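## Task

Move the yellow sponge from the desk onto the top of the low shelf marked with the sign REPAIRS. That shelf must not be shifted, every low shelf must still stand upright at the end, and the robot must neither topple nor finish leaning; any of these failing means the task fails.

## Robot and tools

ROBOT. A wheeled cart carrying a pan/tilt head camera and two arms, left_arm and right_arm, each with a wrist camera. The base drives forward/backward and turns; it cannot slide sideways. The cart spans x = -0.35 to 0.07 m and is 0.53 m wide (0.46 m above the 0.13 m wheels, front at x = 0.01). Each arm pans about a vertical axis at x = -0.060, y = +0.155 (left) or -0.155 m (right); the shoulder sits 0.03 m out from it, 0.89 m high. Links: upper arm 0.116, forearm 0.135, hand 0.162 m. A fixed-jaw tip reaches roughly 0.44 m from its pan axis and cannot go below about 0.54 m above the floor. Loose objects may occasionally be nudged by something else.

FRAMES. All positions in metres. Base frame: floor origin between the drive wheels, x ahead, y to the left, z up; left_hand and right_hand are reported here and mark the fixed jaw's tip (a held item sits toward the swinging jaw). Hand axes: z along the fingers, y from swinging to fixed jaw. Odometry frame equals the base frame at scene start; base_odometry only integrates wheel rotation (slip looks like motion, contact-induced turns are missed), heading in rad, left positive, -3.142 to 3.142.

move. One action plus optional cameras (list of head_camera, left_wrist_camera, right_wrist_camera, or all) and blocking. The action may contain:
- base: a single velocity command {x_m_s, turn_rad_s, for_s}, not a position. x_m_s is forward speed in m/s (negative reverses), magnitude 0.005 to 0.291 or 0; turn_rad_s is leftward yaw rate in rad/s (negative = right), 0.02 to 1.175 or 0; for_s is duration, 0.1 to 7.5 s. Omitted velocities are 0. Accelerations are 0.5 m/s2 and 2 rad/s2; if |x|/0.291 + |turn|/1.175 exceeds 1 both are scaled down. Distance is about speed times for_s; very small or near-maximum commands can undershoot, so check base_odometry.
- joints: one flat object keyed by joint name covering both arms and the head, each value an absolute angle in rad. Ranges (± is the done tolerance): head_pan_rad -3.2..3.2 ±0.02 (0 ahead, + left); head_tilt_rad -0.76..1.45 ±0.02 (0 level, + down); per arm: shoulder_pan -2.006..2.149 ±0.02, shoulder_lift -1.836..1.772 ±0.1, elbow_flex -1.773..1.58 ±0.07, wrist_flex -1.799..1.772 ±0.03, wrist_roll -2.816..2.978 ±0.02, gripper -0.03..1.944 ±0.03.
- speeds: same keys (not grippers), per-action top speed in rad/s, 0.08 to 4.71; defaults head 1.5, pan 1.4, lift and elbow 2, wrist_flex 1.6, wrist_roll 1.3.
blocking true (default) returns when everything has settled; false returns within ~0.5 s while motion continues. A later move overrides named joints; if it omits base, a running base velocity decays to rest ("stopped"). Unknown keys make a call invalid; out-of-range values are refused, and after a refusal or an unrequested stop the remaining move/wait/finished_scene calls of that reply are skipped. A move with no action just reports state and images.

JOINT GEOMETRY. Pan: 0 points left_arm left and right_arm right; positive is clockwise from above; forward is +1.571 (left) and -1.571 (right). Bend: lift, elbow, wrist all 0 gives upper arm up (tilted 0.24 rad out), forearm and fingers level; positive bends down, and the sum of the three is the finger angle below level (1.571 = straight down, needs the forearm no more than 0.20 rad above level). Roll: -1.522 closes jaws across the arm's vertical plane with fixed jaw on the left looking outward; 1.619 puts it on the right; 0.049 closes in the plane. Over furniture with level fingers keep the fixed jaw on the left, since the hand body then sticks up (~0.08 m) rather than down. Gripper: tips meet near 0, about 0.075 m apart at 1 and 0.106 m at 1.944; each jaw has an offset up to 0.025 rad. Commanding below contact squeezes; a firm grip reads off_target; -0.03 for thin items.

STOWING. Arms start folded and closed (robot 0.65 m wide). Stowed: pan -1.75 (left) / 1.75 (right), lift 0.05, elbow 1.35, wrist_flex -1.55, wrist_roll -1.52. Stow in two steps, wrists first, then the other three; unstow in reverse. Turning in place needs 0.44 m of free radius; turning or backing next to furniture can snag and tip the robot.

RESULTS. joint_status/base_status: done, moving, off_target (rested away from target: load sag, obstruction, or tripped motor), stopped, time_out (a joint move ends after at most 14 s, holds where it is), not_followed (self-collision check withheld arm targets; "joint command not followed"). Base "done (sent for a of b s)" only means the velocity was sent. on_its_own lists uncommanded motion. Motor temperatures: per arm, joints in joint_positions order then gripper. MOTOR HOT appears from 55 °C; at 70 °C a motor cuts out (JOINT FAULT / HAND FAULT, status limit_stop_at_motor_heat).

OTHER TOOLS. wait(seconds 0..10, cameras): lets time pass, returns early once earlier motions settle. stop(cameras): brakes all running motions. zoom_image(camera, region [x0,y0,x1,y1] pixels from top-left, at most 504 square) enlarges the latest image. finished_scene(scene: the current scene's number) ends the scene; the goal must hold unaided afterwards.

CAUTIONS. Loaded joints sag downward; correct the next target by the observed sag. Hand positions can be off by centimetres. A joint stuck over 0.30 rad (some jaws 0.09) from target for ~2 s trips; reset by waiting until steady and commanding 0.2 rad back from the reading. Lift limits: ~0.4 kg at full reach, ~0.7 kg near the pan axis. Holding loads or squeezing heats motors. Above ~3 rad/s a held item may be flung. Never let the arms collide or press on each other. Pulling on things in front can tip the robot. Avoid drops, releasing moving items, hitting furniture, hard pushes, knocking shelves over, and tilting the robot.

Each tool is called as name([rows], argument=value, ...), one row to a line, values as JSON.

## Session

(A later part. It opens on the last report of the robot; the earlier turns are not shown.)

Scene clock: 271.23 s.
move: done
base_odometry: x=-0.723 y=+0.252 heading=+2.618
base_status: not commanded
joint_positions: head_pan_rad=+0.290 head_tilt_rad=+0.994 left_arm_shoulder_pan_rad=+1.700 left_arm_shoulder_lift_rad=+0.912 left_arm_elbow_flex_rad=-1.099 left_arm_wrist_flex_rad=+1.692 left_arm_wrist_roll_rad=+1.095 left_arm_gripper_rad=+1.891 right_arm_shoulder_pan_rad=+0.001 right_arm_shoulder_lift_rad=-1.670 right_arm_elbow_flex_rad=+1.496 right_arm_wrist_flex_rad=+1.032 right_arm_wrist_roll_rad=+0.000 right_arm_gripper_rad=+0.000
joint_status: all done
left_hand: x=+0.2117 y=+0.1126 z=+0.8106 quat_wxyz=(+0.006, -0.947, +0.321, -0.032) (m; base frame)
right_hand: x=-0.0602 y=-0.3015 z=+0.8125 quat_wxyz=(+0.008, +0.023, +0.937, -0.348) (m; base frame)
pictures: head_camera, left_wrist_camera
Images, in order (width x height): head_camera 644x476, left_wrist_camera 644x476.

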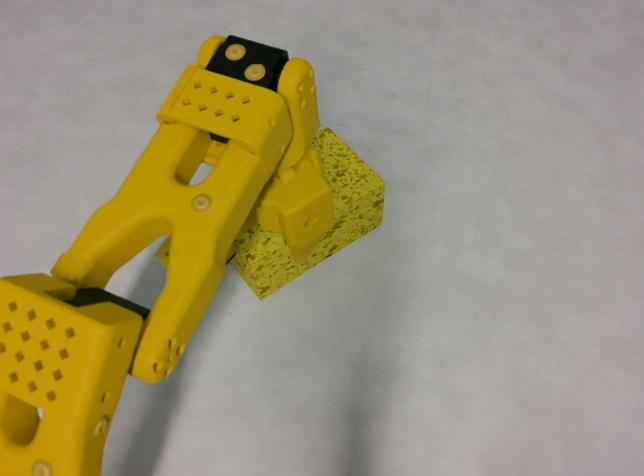

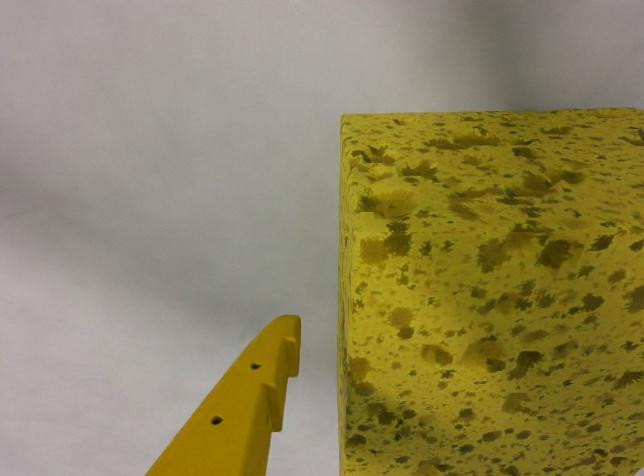

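move(joints={"left_arm_shoulder_lift_rad":1.28,"left_arm_elbow_flex_rad":-1.52}, speeds={"left_arm_shoulder_lift_rad":0.4,"left_arm_elbow_flex_rad":0.4}, cameras=["head_camera","left_wrist_camera"])

Scene clock: 278.73 s.
move: done
base_odometry: x=-0.723 y=+0.252 heading=+2.618
base_status: not commanded
joint_positions: head_pan_rad=+0.290 head_tilt_rad=+0.994 left_arm_shoulder_pan_rad=+1.700 left_arm_shoulder_lift_rad=+1.288 left_arm_elbow_flex_rad=-1.494 left_arm_wrist_flex_rad=+1.705 left_arm_wrist_roll_rad=+1.095 left_arm_gripper_rad=+1.891 right_arm_shoulder_pan_rad=+0.003 right_arm_shoulder_lift_rad=-1.670 right_arm_elbow_flex_rad=+1.496 right_arm_wrist_flex_rad=+1.032 right_arm_wrist_roll_rad=+0.000 right_arm_gripper_rad=+0.000
joint_status: all done
left_hand: x=+0.2218 y=+0.1113 z=+0.7709 quat_wxyz=(+0.007, -0.946, +0.321, -0.035) (m; base frame)
right_hand: x=-0.0604 y=-0.3015 z=+0.8125 quat_wxyz=(+0.008, +0.024, +0.937, -0.348) (m; base frame)
pictures: head_camera, left_wrist_camera
Images, in order (width x height): head_camera 644x476, left_wrist_camera 644x476.

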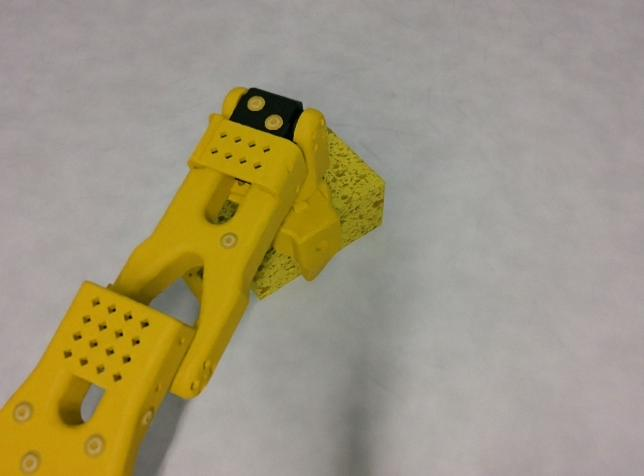

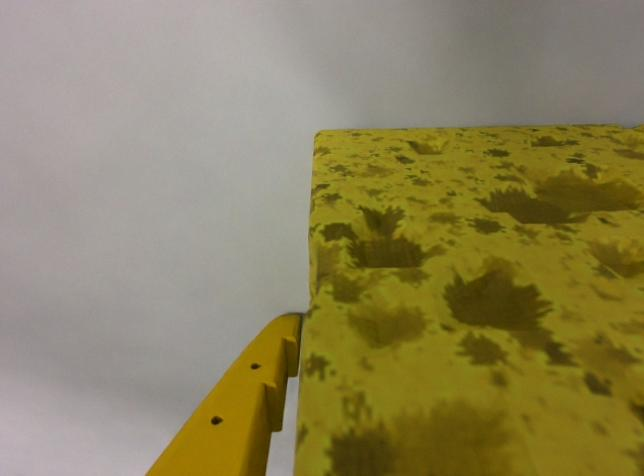

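move(joints={"left_arm_shoulder_lift_rad":1.42,"left_arm_elbow_flex_rad":-1.65}, speeds={"left_arm_shoulder_lift_rad":0.3,"left_arm_elbow_flex_rad":0.3})

move(joints={"left_arm_gripper_rad":0.5}, cameras=["head_camera","left_wrist_camera"])

Scene clock: 285.70 s.
move: done
base_odometry: x=-0.723 y=+0.252 heading=+2.618
base_status: not commanded
joint_positions: head_pan_rad=+0.290 head_tilt_rad=+0.994 left_arm_shoulder_pan_rad=+1.701 left_arm_shoulder_lift_rad=+1.383 left_arm_elbow_flex_rad=-1.649 left_arm_wrist_flex_rad=+1.705 left_arm_wrist_roll_rad=+1.095 left_arm_gripper_rad=+1.891 right_arm_shoulder_pan_rad=+0.001 right_arm_shoulder_lift_rad=-1.670 right_arm_elbow_flex_rad=+1.496 right_arm_wrist_flex_rad=+1.032 right_arm_wrist_roll_rad=+0.000 right_arm_gripper_rad=+0.000
joint_status: all done
left_hand: x=+0.2290 y=+0.1099 z=+0.7684 quat_wxyz=(+0.013, -0.945, +0.321, -0.065) (m; base frame)
right_hand: x=-0.0602 y=-0.3015 z=+0.8125 quat_wxyz=(+0.008, +0.023, +0.937, -0.348) (m; base frame)
pictures: none

Scene clock: 286.93 s.
move: off_target
base_odometry: x=-0.723 y=+0.252 heading=+2.618
base_status: not commanded
joint_positions: head_pan_rad=+0.290 head_tilt_rad=+0.994 left_arm_shoulder_pan_rad=+1.700 left_arm_shoulder_lift_rad=+1.383 left_arm_elbow_flex_rad=-1.659 left_arm_wrist_flex_rad=+1.703 left_arm_wrist_roll_rad=+1.096 left_arm_gripper_rad=+1.075 right_arm_shoulder_pan_rad=+0.001 right_arm_shoulder_lift_rad=-1.670 right_arm_elbow_flex_rad=+1.496 right_arm_wrist_flex_rad=+1.032 right_arm_wrist_roll_rad=+0.000 right_arm_gripper_rad=+0.000
joint_status: left_arm_gripper_rad off_target (ended at +1.075, target +0.500)
left_hand: x=+0.2306 y=+0.1101 z=+0.7700 quat_wxyz=(+0.014, -0.945, +0.320, -0.071) (m; base frame)
right_hand: x=-0.0602 y=-0.3015 z=+0.8125 quat_wxyz=(+0.008, +0.023, +0.937, -0.348) (m; base frame)
pictures: head_camera, left_wrist_camera
Images, in order (width x height): head_camera 644x476, left_wrist_camera 644x476.

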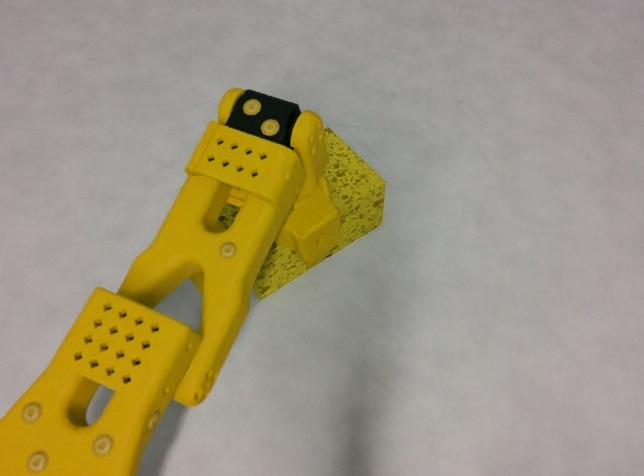

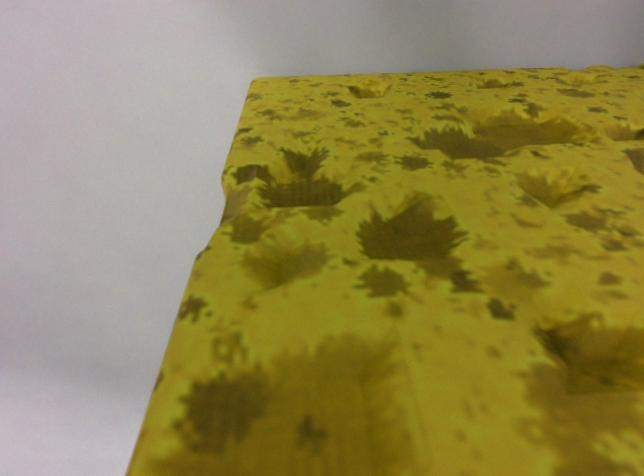

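move(joints={"left_arm_gripper_rad":0.98,"left_arm_shoulder_lift_rad":0.9,"left_arm_elbow_flex_rad":-1.15}, speeds={"left_arm_shoulder_lift_rad":0.5,"left_arm_elbow_flex_rad":0.5}, cameras=["head_camera","left_wrist_camera"])

Scene clock: 295.57 s.
move: off_target
base_odometry: x=-0.723 y=+0.252 heading=+2.618
base_status: not commanded
joint_positions: head_pan_rad=+0.290 head_tilt_rad=+0.994 left_arm_shoulder_pan_rad=+1.700 left_arm_shoulder_lift_rad=+0.972 left_arm_elbow_flex_rad=-1.148 left_arm_wrist_flex_rad=+1.705 left_arm_wrist_roll_rad=+1.096 left_arm_gripper_rad=+1.115 right_arm_shoulder_pan_rad=+0.001 right_arm_shoulder_lift_rad=-1.670 right_arm_elbow_flex_rad=+1.496 right_arm_wrist_flex_rad=+1.032 right_arm_wrist_roll_rad=+0.000 right_arm_gripper_rad=+0.000
joint_status: left_arm_gripper_rad off_target (ended at +1.116, target +0.980); the others done
left_hand: x=+0.2110 y=+0.1127 z=+0.8027 quat_wxyz=(+0.004, -0.947, +0.320, -0.021) (m; base frame)
right_hand: x=-0.0602 y=-0.3015 z=+0.8125 quat_wxyz=(+0.008, +0.023, +0.937, -0.348) (m; base frame)
pictures: head_camera, left_wrist_camera
Images, in order (width x height): head_camera 644x476, left_wrist_camera 644x476.

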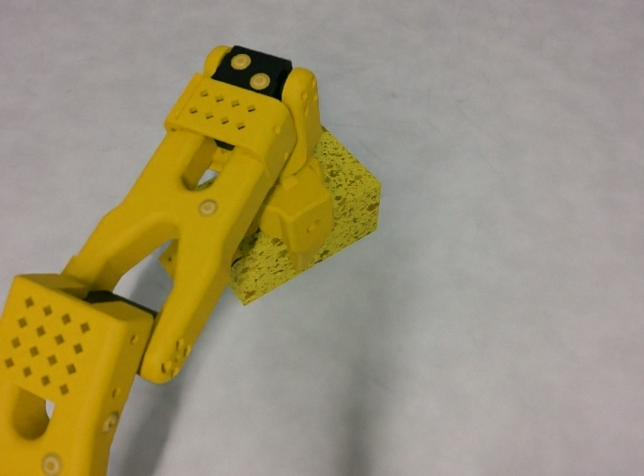

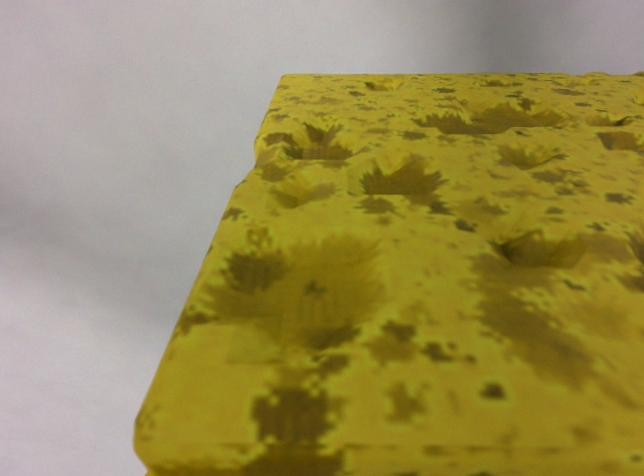

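move(joints={"left_arm_gripper_rad":0.93,"left_arm_shoulder_lift_rad":-0.3,"left_arm_elbow_flex_rad":0.0}, speeds={"left_arm_shoulder_lift_rad":0.6,"left_arm_elbow_flex_rad":0.57}, cameras=["head_camera"])

move(base={"x_m_s":-0.12,"for_s":1.5})

move(base={"turn_rad_s":0.2,"for_s":1.1})

move(base={"x_m_s":-0.15,"for_s":4.6}, cameras=["head_camera","left_wrist_camera"])

Scene clock: 313.83 s.
move: off_target
base_odometry: x=-0.723 y=+0.252 heading=+2.618
base_status: not commanded
joint_positions: head_pan_rad=+0.290 head_tilt_rad=+0.994 left_arm_shoulder_pan_rad=+1.700 left_arm_shoulder_lift_rad=-0.260 left_arm_elbow_flex_rad=+0.002 left_arm_wrist_flex_rad=+1.705 left_arm_wrist_roll_rad=+1.096 left_arm_gripper_rad=+1.115 right_arm_shoulder_pan_rad=+0.001 right_arm_shoulder_lift_rad=-1.670 right_arm_elbow_flex_rad=+1.496 right_arm_wrist_flex_rad=+1.032 right_arm_wrist_roll_rad=+0.000 right_arm_gripper_rad=+0.000
joint_status: left_arm_gripper_rad off_target (ended at +1.116, target +0.930); the others done
left_hand: x=+0.1114 y=+0.1256 z=+0.8897 quat_wxyz=(+0.012, -0.945, +0.320, -0.061) (m; base frame)
right_hand: x=-0.0602 y=-0.3015 z=+0.8125 quat_wxyz=(+0.008, +0.023, +0.937, -0.348) (m; base frame)
pictures: head_camera
Images, in order (width x height): head_camera 644x476.

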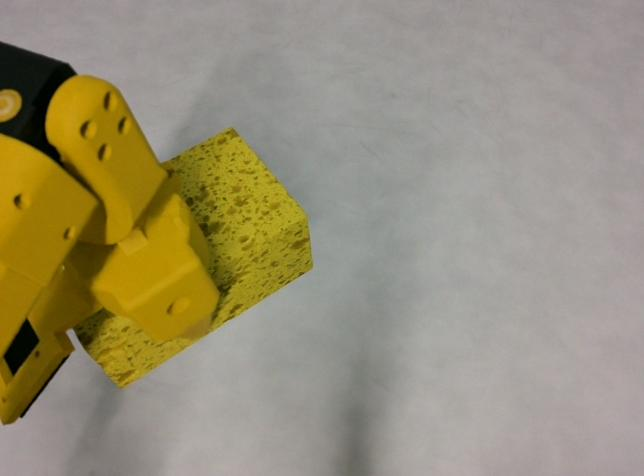

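Scene clock: 316.23 s.
move: done
base_odometry: x=-0.567 y=+0.162 heading=+2.624
base_status: done (sent for 1.5 of 1.5 s)
joint_positions: head_pan_rad=+0.290 head_tilt_rad=+0.994 left_arm_shoulder_pan_rad=+1.700 left_arm_shoulder_lift_rad=-0.262 left_arm_elbow_flex_rad=+0.002 left_arm_wrist_flex_rad=+1.705 left_arm_wrist_roll_rad=+1.096 left_arm_gripper_rad=+1.115 right_arm_shoulder_pan_rad=+0.004 right_arm_shoulder_lift_rad=-1.670 right_arm_elbow_flex_rad=+1.496 right_arm_wrist_flex_rad=+1.032 right_arm_wrist_roll_rad=+0.000 right_arm_gripper_rad=+0.000
joint_status: not commanded
left_hand: x=+0.1114 y=+0.1256 z=+0.8899 quat_wxyz=(+0.012, -0.945, +0.320, -0.062) (m; base frame)
right_hand: x=-0.0606 y=-0.3015 z=+0.8125 quat_wxyz=(+0.008, +0.025, +0.937, -0.348) (m; base frame)
pictures: none

Scene clock: 317.93 s.
move: done
base_odometry: x=-0.567 y=+0.162 heading=+2.840
base_status: done (sent for 1.1 of 1.1 s)
joint_positions: head_pan_rad=+0.290 head_tilt_rad=+0.994 left_arm_shoulder_pan_rad=+1.701 left_arm_shoulder_lift_rad=-0.262 left_arm_elbow_flex_rad=+0.002 left_arm_wrist_flex_rad=+1.705 left_arm_wrist_roll_rad=+1.096 left_arm_gripper_rad=+1.115 right_arm_shoulder_pan_rad=+0.003 right_arm_shoulder_lift_rad=-1.670 right_arm_elbow_flex_rad=+1.496 right_arm_wrist_flex_rad=+1.032 right_arm_wrist_roll_rad=+0.000 right_arm_gripper_rad=+0.000
joint_status: not commanded
left_hand: x=+0.1114 y=+0.1253 z=+0.8899 quat_wxyz=(+0.012, -0.945, +0.321, -0.062) (m; base frame)
right_hand: x=-0.0604 y=-0.3015 z=+0.8125 quat_wxyz=(+0.008, +0.024, +0.937, -0.348) (m; base frame)
pictures: none

Scene clock: 323.67 s.
move: done
base_odometry: x=+0.093 y=-0.042 heading=+2.842
base_status: done (sent for 4.6 of 4.6 s)
joint_positions: head_pan_rad=+0.290 head_tilt_rad=+0.994 left_arm_shoulder_pan_rad=+1.700 left_arm_shoulder_lift_rad=-0.262 left_arm_elbow_flex_rad=+0.002 left_arm_wrist_flex_rad=+1.705 left_arm_wrist_roll_rad=+1.096 left_arm_gripper_rad=+1.115 right_arm_shoulder_pan_rad=-0.002 right_arm_shoulder_lift_rad=-1.670 right_arm_elbow_flex_rad=+1.496 right_arm_wrist_flex_rad=+1.032 right_arm_wrist_roll_rad=+0.000 right_arm_gripper_rad=+0.000
joint_status: not commanded
left_hand: x=+0.1114 y=+0.1256 z=+0.8899 quat_wxyz=(+0.012, -0.945, +0.320, -0.062) (m; base frame)
right_hand: x=-0.0597 y=-0.3015 z=+0.8125 quat_wxyz=(+0.009, +0.022, +0.937, -0.348) (m; base frame)
pictures: head_camera, left_wrist_camera
Images, in order (width x height): head_camera 644x476, left_wrist_camera 644x476.

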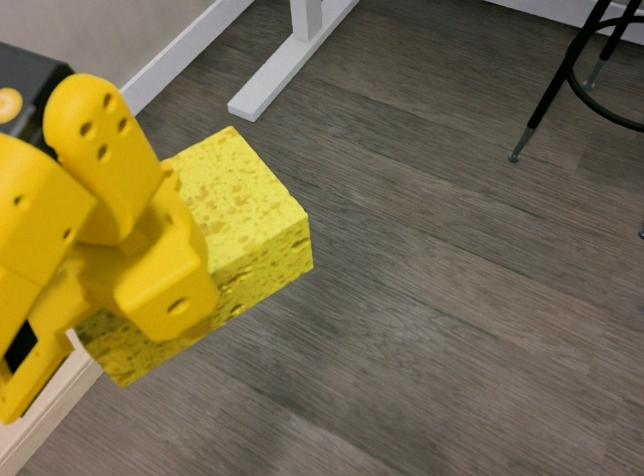

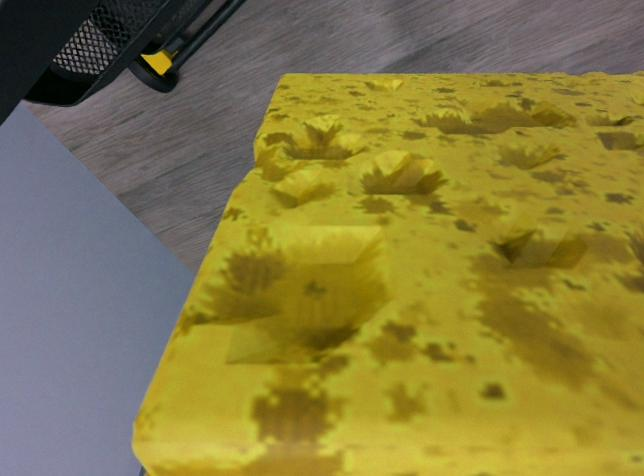

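move(base={"turn_rad_s":0.4,"for_s":3.37}, joints={"head_pan_rad":0,"head_tilt_rad":0.8}, cameras=["head_camera","left_wrist_camera"])

Scene clock: 332.13 s.
move: done
base_odometry: x=+0.093 y=-0.042 heading=-2.096
base_status: done (sent for 3.37 of 3.37 s)
joint_positions: head_pan_rad=+0.009 head_tilt_rad=+0.814 left_arm_shoulder_pan_rad=+1.700 left_arm_shoulder_lift_rad=-0.262 left_arm_elbow_flex_rad=+0.002 left_arm_wrist_flex_rad=+1.705 left_arm_wrist_roll_rad=+1.096 left_arm_gripper_rad=+1.115 right_arm_shoulder_pan_rad=+0.000 right_arm_shoulder_lift_rad=-1.670 right_arm_elbow_flex_rad=+1.496 right_arm_wrist_flex_rad=+1.032 right_arm_wrist_roll_rad=+0.000 right_arm_gripper_rad=+0.000
joint_status: all done
left_hand: x=+0.1114 y=+0.1256 z=+0.8899 quat_wxyz=(+0.012, -0.945, +0.320, -0.062) (m; base frame)
right_hand: x=-0.0600 y=-0.3015 z=+0.8125 quat_wxyz=(+0.009, +0.023, +0.937, -0.348) (m; base frame)
pictures: head_camera, left_wrist_camera
Images, in order (width x height): head_camera 644x476, left_wrist_camera 644x476.

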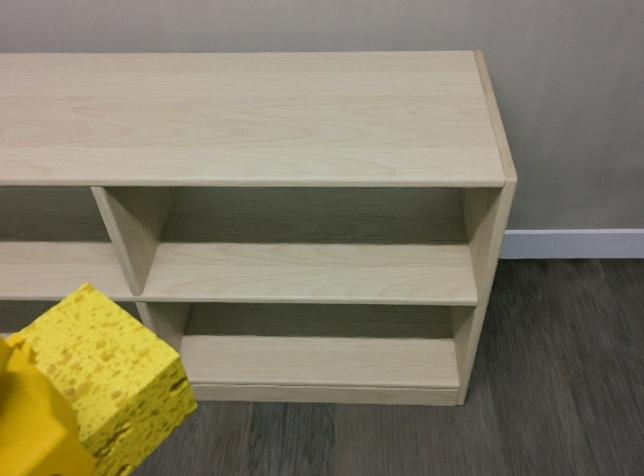

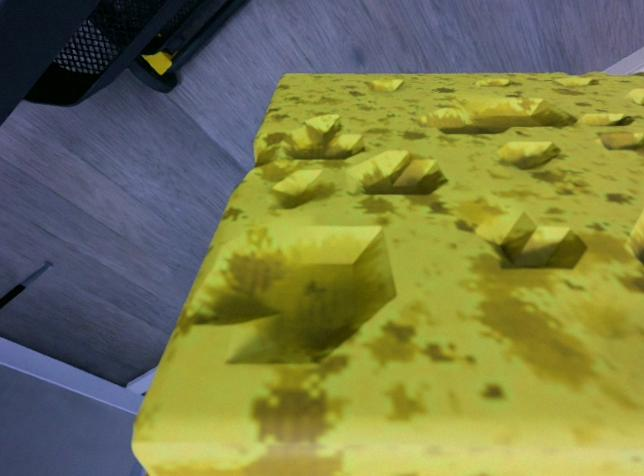

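move(base={"x_m_s":0.15,"for_s":3.0}, joints={"head_pan_rad":0,"head_tilt_rad":1.1}, cameras=["head_camera"])

Scene clock: 352.90 s.
move: done
base_odometry: x=-0.132 y=-0.432 heading=-2.095
base_status: done (sent for 3 of 3 s)
joint_positions: head_pan_rad=+0.009 head_tilt_rad=+1.094 left_arm_shoulder_pan_rad=+1.701 left_arm_shoulder_lift_rad=-0.263 left_arm_elbow_flex_rad=+0.002 left_arm_wrist_flex_rad=+1.705 left_arm_wrist_roll_rad=+1.096 left_arm_gripper_rad=+1.115 right_arm_shoulder_pan_rad=+0.001 right_arm_shoulder_lift_rad=-1.670 right_arm_elbow_flex_rad=+1.496 right_arm_wrist_flex_rad=+1.032 right_arm_wrist_roll_rad=+0.000 right_arm_gripper_rad=+0.000
joint_status: all done
left_hand: x=+0.1114 y=+0.1253 z=+0.8901 quat_wxyz=(+0.012, -0.945, +0.321, -0.062) (m; base frame)
right_hand: x=-0.0602 y=-0.3015 z=+0.8125 quat_wxyz=(+0.008, +0.023, +0.937, -0.348) (m; base frame)
pictures: head_camera
Images, in order (width x height): head_camera 644x476.

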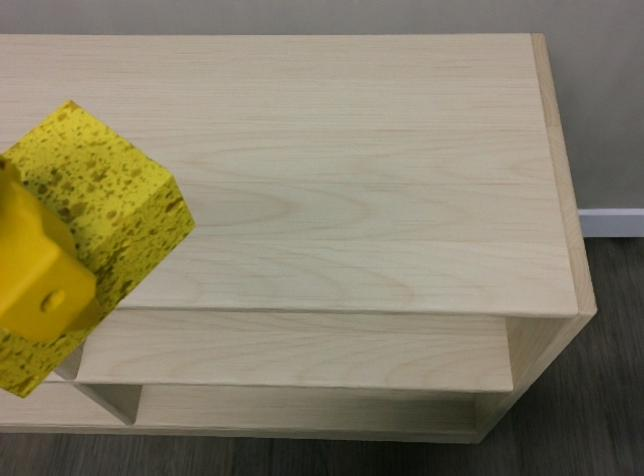

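move(base={"x_m_s":0.08,"for_s":1.0})

move(joints={"left_arm_shoulder_lift_rad":0.8,"left_arm_elbow_flex_rad":-0.9,"left_arm_wrist_flex_rad":1.6}, speeds={"left_arm_shoulder_lift_rad":0.6,"left_arm_elbow_flex_rad":0.5})

move(joints={"left_arm_shoulder_lift_rad":1.4,"left_arm_elbow_flex_rad":-1.55,"left_arm_wrist_flex_rad":1.6}, speeds={"left_arm_shoulder_lift_rad":0.4,"left_arm_elbow_flex_rad":0.43}, cameras=["head_camera","left_wrist_camera"])

Scene clock: 364.40 s.
move: done
base_odometry: x=-0.173 y=-0.502 heading=-2.095
base_status: done (sent for 1 of 1 s)
joint_positions: head_pan_rad=+0.009 head_tilt_rad=+1.094 left_arm_shoulder_pan_rad=+1.701 left_arm_shoulder_lift_rad=-0.263 left_arm_elbow_flex_rad=+0.002 left_arm_wrist_flex_rad=+1.705 left_arm_wrist_roll_rad=+1.096 left_arm_gripper_rad=+1.115 right_arm_shoulder_pan_rad=+0.003 right_arm_shoulder_lift_rad=-1.670 right_arm_elbow_flex_rad=+1.496 right_arm_wrist_flex_rad=+1.032 right_arm_wrist_roll_rad=+0.000 right_arm_gripper_rad=+0.000
joint_status: not commanded
left_hand: x=+0.1114 y=+0.1253 z=+0.8901 quat_wxyz=(+0.012, -0.945, +0.321, -0.062) (m; base frame)
right_hand: x=-0.0604 y=-0.3015 z=+0.8125 quat_wxyz=(+0.008, +0.024, +0.937, -0.348) (m; base frame)
pictures: none

Scene clock: 366.83 s.
move: done
base_odometry: x=-0.173 y=-0.502 heading=-2.095
base_status: not commanded
joint_positions: head_pan_rad=+0.009 head_tilt_rad=+1.094 left_arm_shoulder_pan_rad=+1.701 left_arm_shoulder_lift_rad=+0.815 left_arm_elbow_flex_rad=-0.868 left_arm_wrist_flex_rad=+1.605 left_arm_wrist_roll_rad=+1.096 left_arm_gripper_rad=+1.115 right_arm_shoulder_pan_rad=+0.003 right_arm_shoulder_lift_rad=-1.670 right_arm_elbow_flex_rad=+1.496 right_arm_wrist_flex_rad=+1.032 right_arm_wrist_roll_rad=+0.000 right_arm_gripper_rad=+0.000
joint_status: all done
left_hand: x=+0.2020 y=+0.1134 z=+0.8025 quat_wxyz=(+0.002, -0.947, +0.321, -0.009) (m; base frame)
right_hand: x=-0.0604 y=-0.3015 z=+0.8125 quat_wxyz=(+0.008, +0.024, +0.937, -0.348) (m; base frame)
pictures: none

Scene clock: 368.90 s.
move: done
base_odometry: x=-0.173 y=-0.502 heading=-2.095
base_status: not commanded
joint_positions: head_pan_rad=+0.009 head_tilt_rad=+1.094 left_arm_shoulder_pan_rad=+1.701 left_arm_shoulder_lift_rad=+1.415 left_arm_elbow_flex_rad=-1.517 left_arm_wrist_flex_rad=+1.605 left_arm_wrist_roll_rad=+1.096 left_arm_gripper_rad=+1.115 right_arm_shoulder_pan_rad=+0.003 right_arm_shoulder_lift_rad=-1.670 right_arm_elbow_flex_rad=+1.496 right_arm_wrist_flex_rad=+1.032 right_arm_wrist_roll_rad=+0.000 right_arm_gripper_rad=+0.000
joint_status: all done
left_hand: x=+0.2233 y=+0.1106 z=+0.7423 quat_wxyz=(+0.007, -0.946, +0.321, -0.033) (m; base frame)
right_hand: x=-0.0604 y=-0.3015 z=+0.8125 quat_wxyz=(+0.008, +0.024, +0.937, -0.348) (m; base frame)
pictures: head_camera, left_wrist_camera
Images, in order (width x height): head_camera 644x476, left_wrist_camera 644x476.

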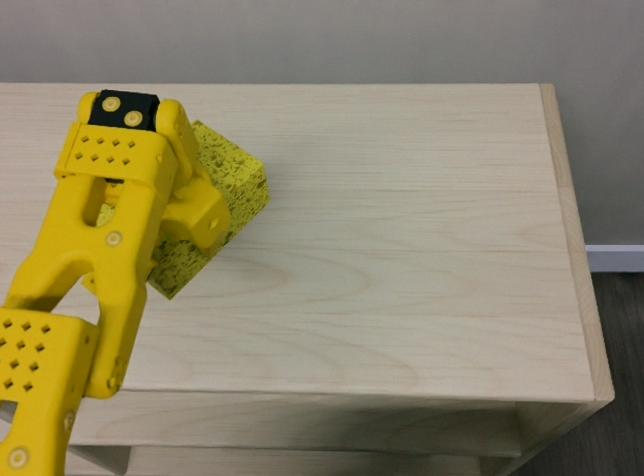

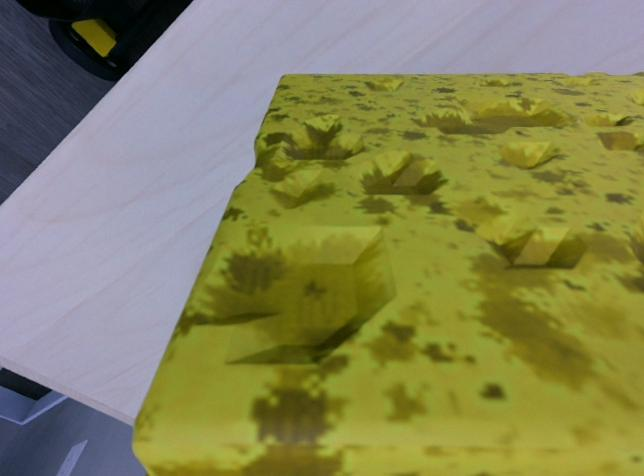

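move(joints={"left_arm_shoulder_lift_rad":1.65,"left_arm_elbow_flex_rad":-1.7,"left_arm_wrist_flex_rad":1.55}, speeds={"left_arm_shoulder_lift_rad":0.3,"left_arm_elbow_flex_rad":0.23}, cameras=["head_camera"])

move(joints={"left_arm_shoulder_lift_rad":1.7,"left_arm_elbow_flex_rad":-1.62,"left_arm_wrist_flex_rad":1.48}, speeds={"left_arm_shoulder_lift_rad":0.2,"left_arm_elbow_flex_rad":0.2}, cameras=["head_camera","left_wrist_camera"])

Scene clock: 377.37 s.
move: done
base_odometry: x=-0.173 y=-0.502 heading=-2.095
base_status: not commanded
joint_positions: head_pan_rad=+0.009 head_tilt_rad=+1.094 left_arm_shoulder_pan_rad=+1.701 left_arm_shoulder_lift_rad=+1.666 left_arm_elbow_flex_rad=-1.667 left_arm_wrist_flex_rad=+1.556 left_arm_wrist_roll_rad=+1.096 left_arm_gripper_rad=+1.115 right_arm_shoulder_pan_rad=+0.003 right_arm_shoulder_lift_rad=-1.670 right_arm_elbow_flex_rad=+1.496 right_arm_wrist_flex_rad=+1.032 right_arm_wrist_roll_rad=+0.000 right_arm_gripper_rad=+0.000
joint_status: all done
left_hand: x=+0.2101 y=+0.1123 z=+0.7001 quat_wxyz=(+0.002, -0.947, +0.321, -0.008) (m; base frame)
right_hand: x=-0.0604 y=-0.3015 z=+0.8125 quat_wxyz=(+0.008, +0.024, +0.937, -0.348) (m; base frame)
pictures: head_camera
Images, in order (width x height): head_camera 644x476.

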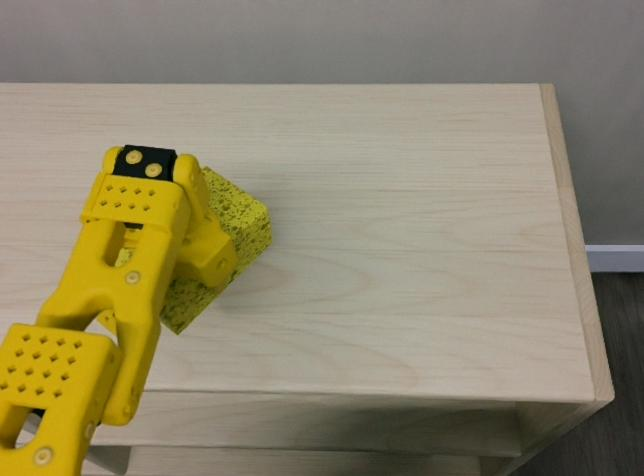

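Scene clock: 378.13 s.
move: done
base_odometry: x=-0.173 y=-0.502 heading=-2.095
base_status: not commanded
joint_positions: head_pan_rad=+0.009 head_tilt_rad=+1.094 left_arm_shoulder_pan_rad=+1.701 left_arm_shoulder_lift_rad=+1.716 left_arm_elbow_flex_rad=-1.618 left_arm_wrist_flex_rad=+1.485 left_arm_wrist_roll_rad=+1.096 left_arm_gripper_rad=+1.115 right_arm_shoulder_pan_rad=+0.003 right_arm_shoulder_lift_rad=-1.670 right_arm_elbow_flex_rad=+1.496 right_arm_wrist_flex_rad=+1.032 right_arm_wrist_roll_rad=+0.000 right_arm_gripper_rad=+0.000
joint_status: all done
left_hand: x=+0.2036 y=+0.1132 z=+0.6816 quat_wxyz=(-0.001, -0.947, +0.321, +0.006) (m; base frame)
right_hand: x=-0.0604 y=-0.3015 z=+0.8125 quat_wxyz=(+0.008, +0.024, +0.937, -0.348) (m; base frame)
pictures: head_camera, left_wrist_camera
Images, in order (width x height): head_camera 644x476, left_wrist_camera 644x476.

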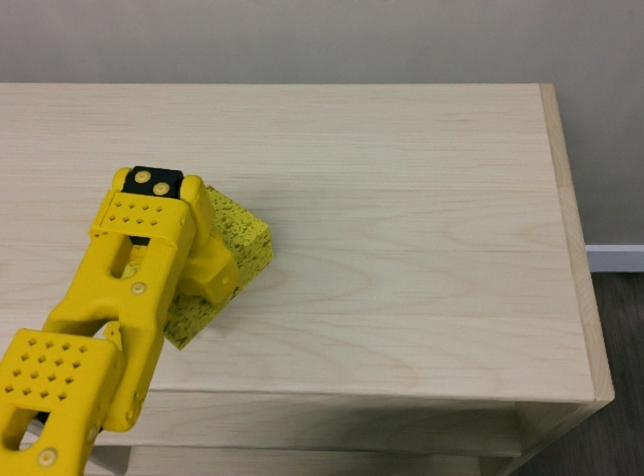

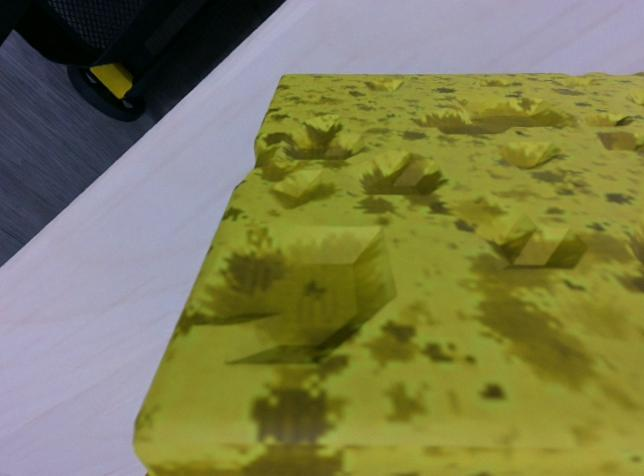

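move(joints={"left_arm_elbow_flex_rad":-1.52,"left_arm_wrist_flex_rad":1.38}, speeds={"left_arm_elbow_flex_rad":0.2,"left_arm_wrist_flex_rad":0.2}, cameras=["head_camera"])

move(joints={"left_arm_elbow_flex_rad":-1.43,"left_arm_wrist_flex_rad":1.29}, speeds={"left_arm_elbow_flex_rad":0.2,"left_arm_wrist_flex_rad":0.2}, cameras=["head_camera","left_wrist_camera"])

Scene clock: 387.70 s.
move: done
base_odometry: x=-0.173 y=-0.502 heading=-2.095
base_status: not commanded
joint_positions: head_pan_rad=+0.009 head_tilt_rad=+1.094 left_arm_shoulder_pan_rad=+1.701 left_arm_shoulder_lift_rad=+1.716 left_arm_elbow_flex_rad=-1.518 left_arm_wrist_flex_rad=+1.386 left_arm_wrist_roll_rad=+1.096 left_arm_gripper_rad=+1.115 right_arm_shoulder_pan_rad=+0.003 right_arm_shoulder_lift_rad=-1.670 right_arm_elbow_flex_rad=+1.496 right_arm_wrist_flex_rad=+1.032 right_arm_wrist_roll_rad=+0.000 right_arm_gripper_rad=+0.000
joint_status: all done
left_hand: x=+0.2022 y=+0.1134 z=+0.6682 quat_wxyz=(-0.001, -0.947, +0.321, +0.006) (m; base frame)
right_hand: x=-0.0604 y=-0.3015 z=+0.8125 quat_wxyz=(+0.008, +0.024, +0.937, -0.348) (m; base frame)
pictures: head_camera
Images, in order (width x height): head_camera 644x476.

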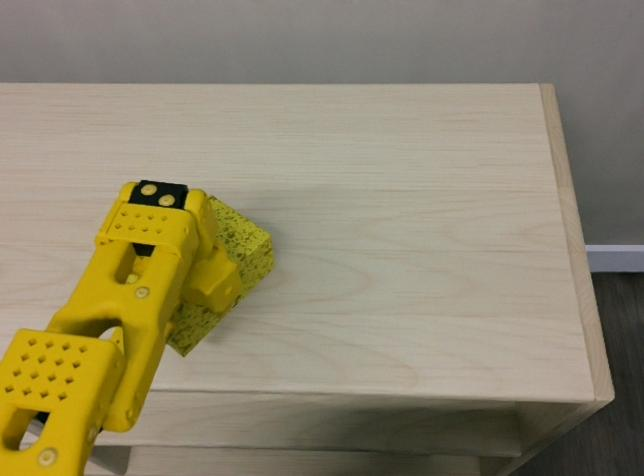

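Scene clock: 388.63 s.
move: done
base_odometry: x=-0.173 y=-0.502 heading=-2.095
base_status: not commanded
joint_positions: head_pan_rad=+0.009 head_tilt_rad=+1.094 left_arm_shoulder_pan_rad=+1.701 left_arm_shoulder_lift_rad=+1.716 left_arm_elbow_flex_rad=-1.431 left_arm_wrist_flex_rad=+1.295 left_arm_wrist_roll_rad=+1.096 left_arm_gripper_rad=+1.115 right_arm_shoulder_pan_rad=+0.003 right_arm_shoulder_lift_rad=-1.670 right_arm_elbow_flex_rad=+1.496 right_arm_wrist_flex_rad=+1.032 right_arm_wrist_roll_rad=+0.000 right_arm_gripper_rad=+0.000
joint_status: all done
left_hand: x=+0.2003 y=+0.1136 z=+0.6566 quat_wxyz=(-0.001, -0.947, +0.321, +0.004) (m; base frame)
right_hand: x=-0.0604 y=-0.3015 z=+0.8125 quat_wxyz=(+0.008, +0.024, +0.937, -0.348) (m; base frame)
pictures: head_camera, left_wrist_camera
Images, in order (width x height): head_camera 644x476, left_wrist_camera 644x476.

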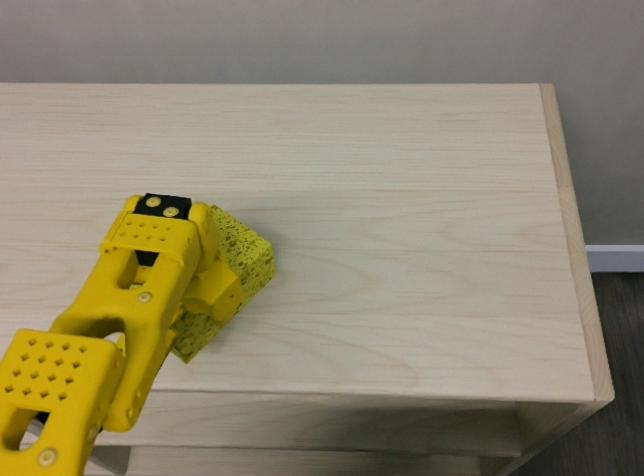

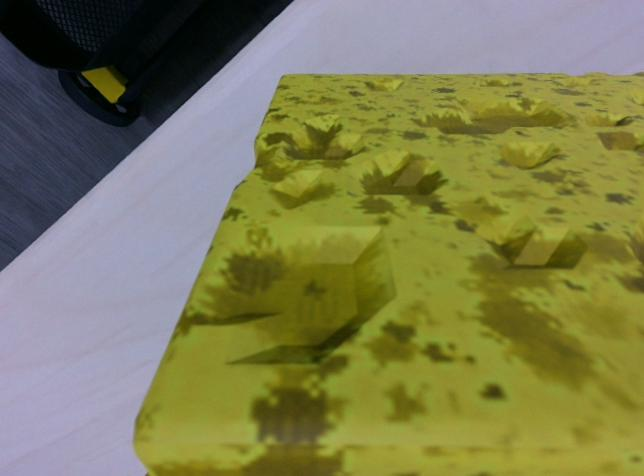

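move(joints={"left_arm_elbow_flex_rad":-1.36,"left_arm_wrist_flex_rad":1.22}, speeds={"left_arm_elbow_flex_rad":0.2,"left_arm_wrist_flex_rad":0.2})

move(joints={"left_arm_elbow_flex_rad":-1.29,"left_arm_wrist_flex_rad":1.15}, speeds={"left_arm_elbow_flex_rad":0.2,"left_arm_wrist_flex_rad":0.2}, cameras=["head_camera","left_wrist_camera"])

zoom_image(camera="head_camera", region=[60, 150, 360, 420])

Scene clock: 397.33 s.
move: done
base_odometry: x=-0.173 y=-0.502 heading=-2.095
base_status: not commanded
joint_positions: head_pan_rad=+0.009 head_tilt_rad=+1.094 left_arm_shoulder_pan_rad=+1.701 left_arm_shoulder_lift_rad=+1.716 left_arm_elbow_flex_rad=-1.359 left_arm_wrist_flex_rad=+1.225 left_arm_wrist_roll_rad=+1.096 left_arm_gripper_rad=+1.115 right_arm_shoulder_pan_rad=+0.003 right_arm_shoulder_lift_rad=-1.670 right_arm_elbow_flex_rad=+1.496 right_arm_wrist_flex_rad=+1.032 right_arm_wrist_roll_rad=+0.000 right_arm_gripper_rad=+0.000
joint_status: all done
left_hand: x=+0.1974 y=+0.1140 z=+0.6473 quat_wxyz=(-0.001, -0.947, +0.321, +0.005) (m; base frame)
right_hand: x=-0.0604 y=-0.3015 z=+0.8125 quat_wxyz=(+0.008, +0.024, +0.937, -0.348) (m; base frame)
pictures: none

Scene clock: 398.17 s.
move: done
base_odometry: x=-0.173 y=-0.502 heading=-2.095
base_status: not commanded
joint_positions: head_pan_rad=+0.009 head_tilt_rad=+1.094 left_arm_shoulder_pan_rad=+1.701 left_arm_shoulder_lift_rad=+1.716 left_arm_elbow_flex_rad=-1.288 left_arm_wrist_flex_rad=+1.156 left_arm_wrist_roll_rad=+1.096 left_arm_gripper_rad=+1.115 right_arm_shoulder_pan_rad=+0.003 right_arm_shoulder_lift_rad=-1.670 right_arm_elbow_flex_rad=+1.496 right_arm_wrist_flex_rad=+1.032 right_arm_wrist_roll_rad=+0.000 right_arm_gripper_rad=+0.000
joint_status: all done
left_hand: x=+0.1938 y=+0.1145 z=+0.6384 quat_wxyz=(-0.001, -0.947, +0.321, +0.006) (m; base frame)
right_hand: x=-0.0604 y=-0.3015 z=+0.8125 quat_wxyz=(+0.008, +0.024, +0.937, -0.348) (m; base frame)
pictures: head_camera, left_wrist_camera
Images, in order (width x height): head_camera 644x476, left_wrist_camera 644x476.

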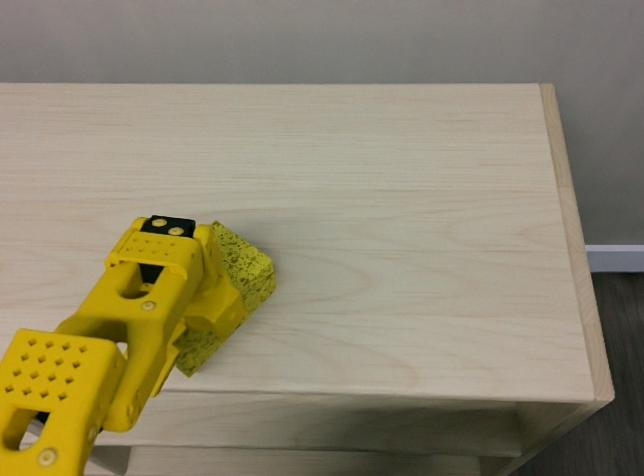

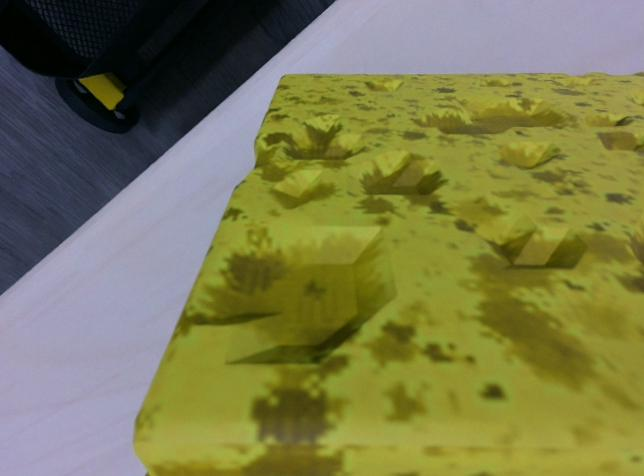

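Scaled by 1.680.

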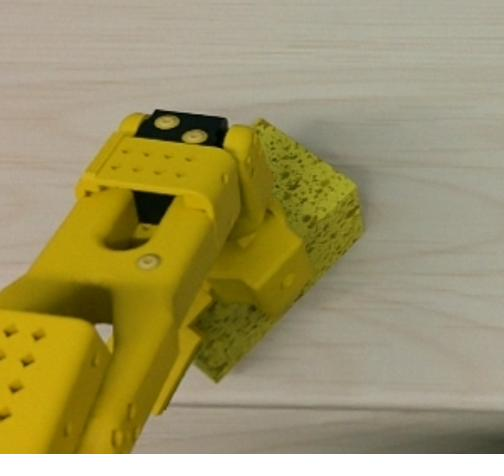

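move(joints={"left_arm_wrist_flex_rad":0.85}, speeds={"left_arm_wrist_flex_rad":0.3})

move(joints={"left_arm_elbow_flex_rad":-1.18}, speeds={"left_arm_elbow_flex_rad":0.2,"left_arm_wrist_flex_rad":0.2}, cameras=["head_camera","left_wrist_camera"])

zoom_image(camera="head_camera", region=[60, 150, 360, 420])

Scene clock: 410.43 s.
move: done
base_odometry: x=-0.173 y=-0.502 heading=-2.095
base_status: not commanded
joint_positions: head_pan_rad=+0.009 head_tilt_rad=+1.094 left_arm_shoulder_pan_rad=+1.701 left_arm_shoulder_lift_rad=+1.716 left_arm_elbow_flex_rad=-1.288 left_arm_wrist_flex_rad=+0.858 left_arm_wrist_roll_rad=+1.096 left_arm_gripper_rad=+1.115 right_arm_shoulder_pan_rad=+0.003 right_arm_shoulder_lift_rad=-1.670 right_arm_elbow_flex_rad=+1.496 right_arm_wrist_flex_rad=+1.032 right_arm_wrist_roll_rad=+0.000 right_arm_gripper_rad=+0.000
joint_status: all done
left_hand: x=+0.2407 y=+0.1083 z=+0.6438 quat_wxyz=(+0.028, -0.937, +0.318, -0.139) (m; base frame)
right_hand: x=-0.0604 y=-0.3015 z=+0.8125 quat_wxyz=(+0.008, +0.024, +0.937, -0.348) (m; base frame)
pictures: none

"speeds": left_arm_wrist_flex_rad has a speed but no command beside it: command left_arm_wrist_flex_rad too, or leave its speed out

Scaled by 1.680.
This view is cut from an older image: the scene may have changed since it was taken.

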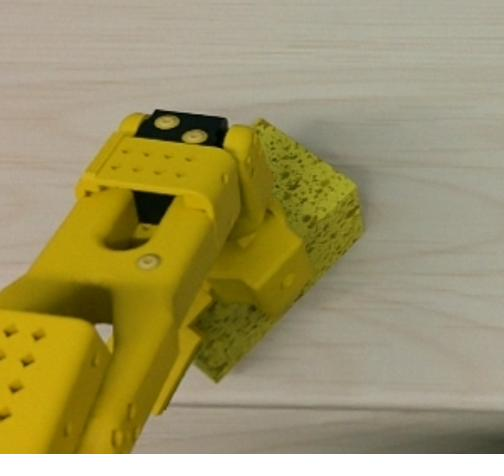

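move(joints={"left_arm_wrist_flex_rad":0.9,"left_arm_elbow_flex_rad":-1.19}, speeds={"left_arm_elbow_flex_rad":0.2,"left_arm_wrist_flex_rad":0.2}, cameras=["head_camera","left_wrist_camera"])

zoom_image(camera="head_camera", region=[60, 150, 360, 420])

Scene clock: 418.47 s.
Motor temperatures (°C): left_arm=[31 32 31 31 32 30] | right_arm=[30 27 26 27 30 27]
move: done
base_odometry: x=-0.173 y=-0.502 heading=-2.095
base_status: not commanded
joint_positions: head_pan_rad=+0.009 head_tilt_rad=+1.094 left_arm_shoulder_pan_rad=+1.701 left_arm_shoulder_lift_rad=+1.716 left_arm_elbow_flex_rad=-1.188 left_arm_wrist_flex_rad=+0.895 left_arm_wrist_roll_rad=+1.096 left_arm_gripper_rad=+1.115 right_arm_shoulder_pan_rad=+0.003 right_arm_shoulder_lift_rad=-1.670 right_arm_elbow_flex_rad=+1.496 right_arm_wrist_flex_rad=+1.032 right_arm_wrist_roll_rad=+0.000 right_arm_gripper_rad=+0.000
joint_status: all done
left_hand: x=+0.2138 y=+0.1119 z=+0.6274 quat_wxyz=(+0.015, -0.944, +0.320, -0.073) (m; base frame)
right_hand: x=-0.0604 y=-0.3015 z=+0.8125 quat_wxyz=(+0.008, +0.024, +0.937, -0.348) (m; base frame)
pictures: head_camera, left_wrist_camera
Images, in order (width x height): head_camera 644x476, left_wrist_camera 644x476.

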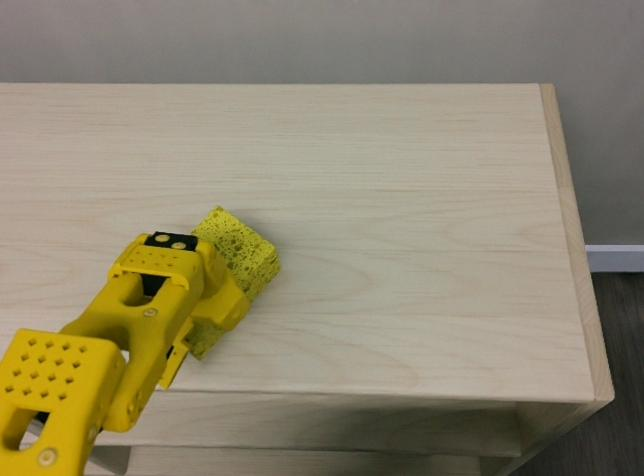

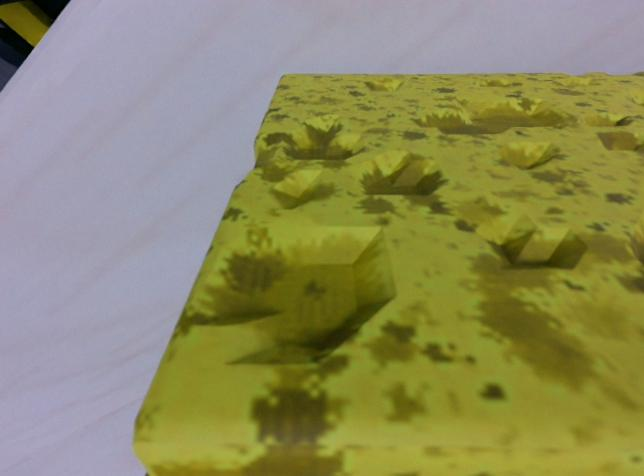

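Scaled by 1.680.

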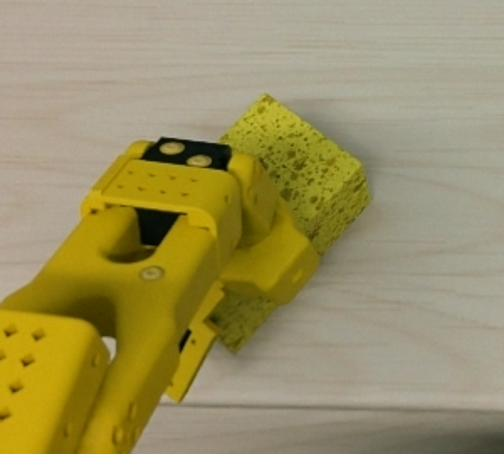

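move(joints={"left_arm_wrist_flex_rad":0.82,"left_arm_elbow_flex_rad":-1.1}, speeds={"left_arm_elbow_flex_rad":0.15,"left_arm_wrist_flex_rad":0.15})

move(joints={"left_arm_wrist_flex_rad":0.75,"left_arm_elbow_flex_rad":-1.03}, speeds={"left_arm_elbow_flex_rad":0.15,"left_arm_wrist_flex_rad":0.15}, cameras=["head_camera","left_wrist_camera"])

zoom_image(camera="head_camera", region=[60, 150, 360, 420])

Scene clock: 425.40 s.
move: done
base_odometry: x=-0.173 y=-0.502 heading=-2.095
base_status: not commanded
joint_positions: head_pan_rad=+0.009 head_tilt_rad=+1.094 left_arm_shoulder_pan_rad=+1.706 left_arm_shoulder_lift_rad=+1.703 left_arm_elbow_flex_rad=-1.110 left_arm_wrist_flex_rad=+0.829 left_arm_wrist_roll_rad=+1.098 left_arm_gripper_rad=+1.100 right_arm_shoulder_pan_rad=+0.003 right_arm_shoulder_lift_rad=-1.670 right_arm_elbow_flex_rad=+1.496 right_arm_wrist_flex_rad=+1.032 right_arm_wrist_roll_rad=+0.000 right_arm_gripper_rad=+0.000
joint_status: all done
left_hand: x=+0.2097 y=+0.1111 z=+0.6210 quat_wxyz=(+0.014, -0.944, +0.322, -0.073) (m; base frame)
right_hand: x=-0.0604 y=-0.3015 z=+0.8125 quat_wxyz=(+0.008, +0.024, +0.937, -0.348) (m; base frame)
pictures: none

Scene clock: 426.30 s.
move: done
base_odometry: x=-0.173 y=-0.502 heading=-2.095
base_status: not commanded
joint_positions: head_pan_rad=+0.009 head_tilt_rad=+1.094 left_arm_shoulder_pan_rad=+1.706 left_arm_shoulder_lift_rad=+1.689 left_arm_elbow_flex_rad=-1.061 left_arm_wrist_flex_rad=+0.764 left_arm_wrist_roll_rad=+1.098 left_arm_gripper_rad=+1.100 right_arm_shoulder_pan_rad=+0.003 right_arm_shoulder_lift_rad=-1.670 right_arm_elbow_flex_rad=+1.496 right_arm_wrist_flex_rad=+1.032 right_arm_wrist_roll_rad=+0.000 right_arm_gripper_rad=+0.000
joint_status: all done
left_hand: x=+0.2123 y=+0.1108 z=+0.6191 quat_wxyz=(+0.017, -0.943, +0.321, -0.087) (m; base frame)
right_hand: x=-0.0604 y=-0.3015 z=+0.8125 quat_wxyz=(+0.008, +0.024, +0.937, -0.348) (m; base frame)
pictures: head_camera, left_wrist_camera
Images, in order (width x height): head_camera 644x476, left_wrist_camera 644x476.

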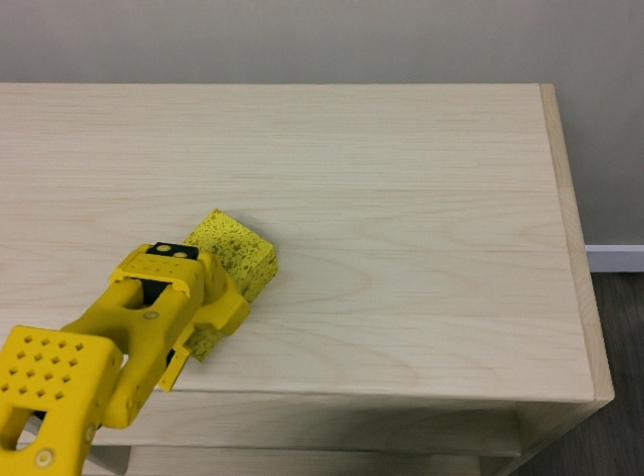

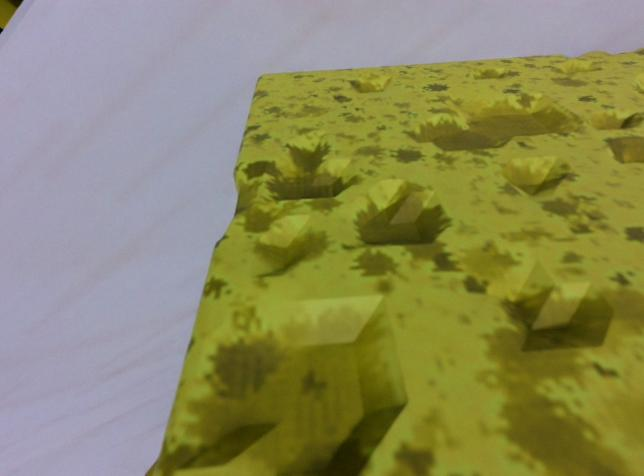

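Scaled by 1.680.

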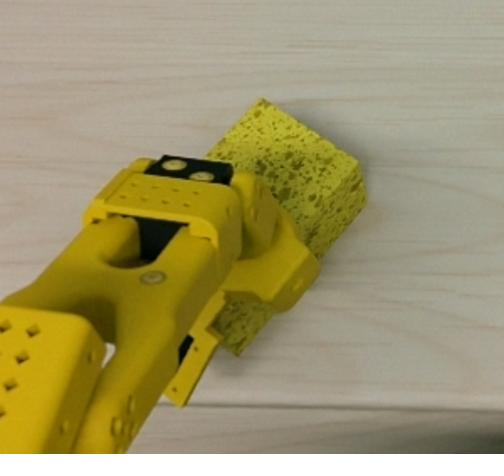

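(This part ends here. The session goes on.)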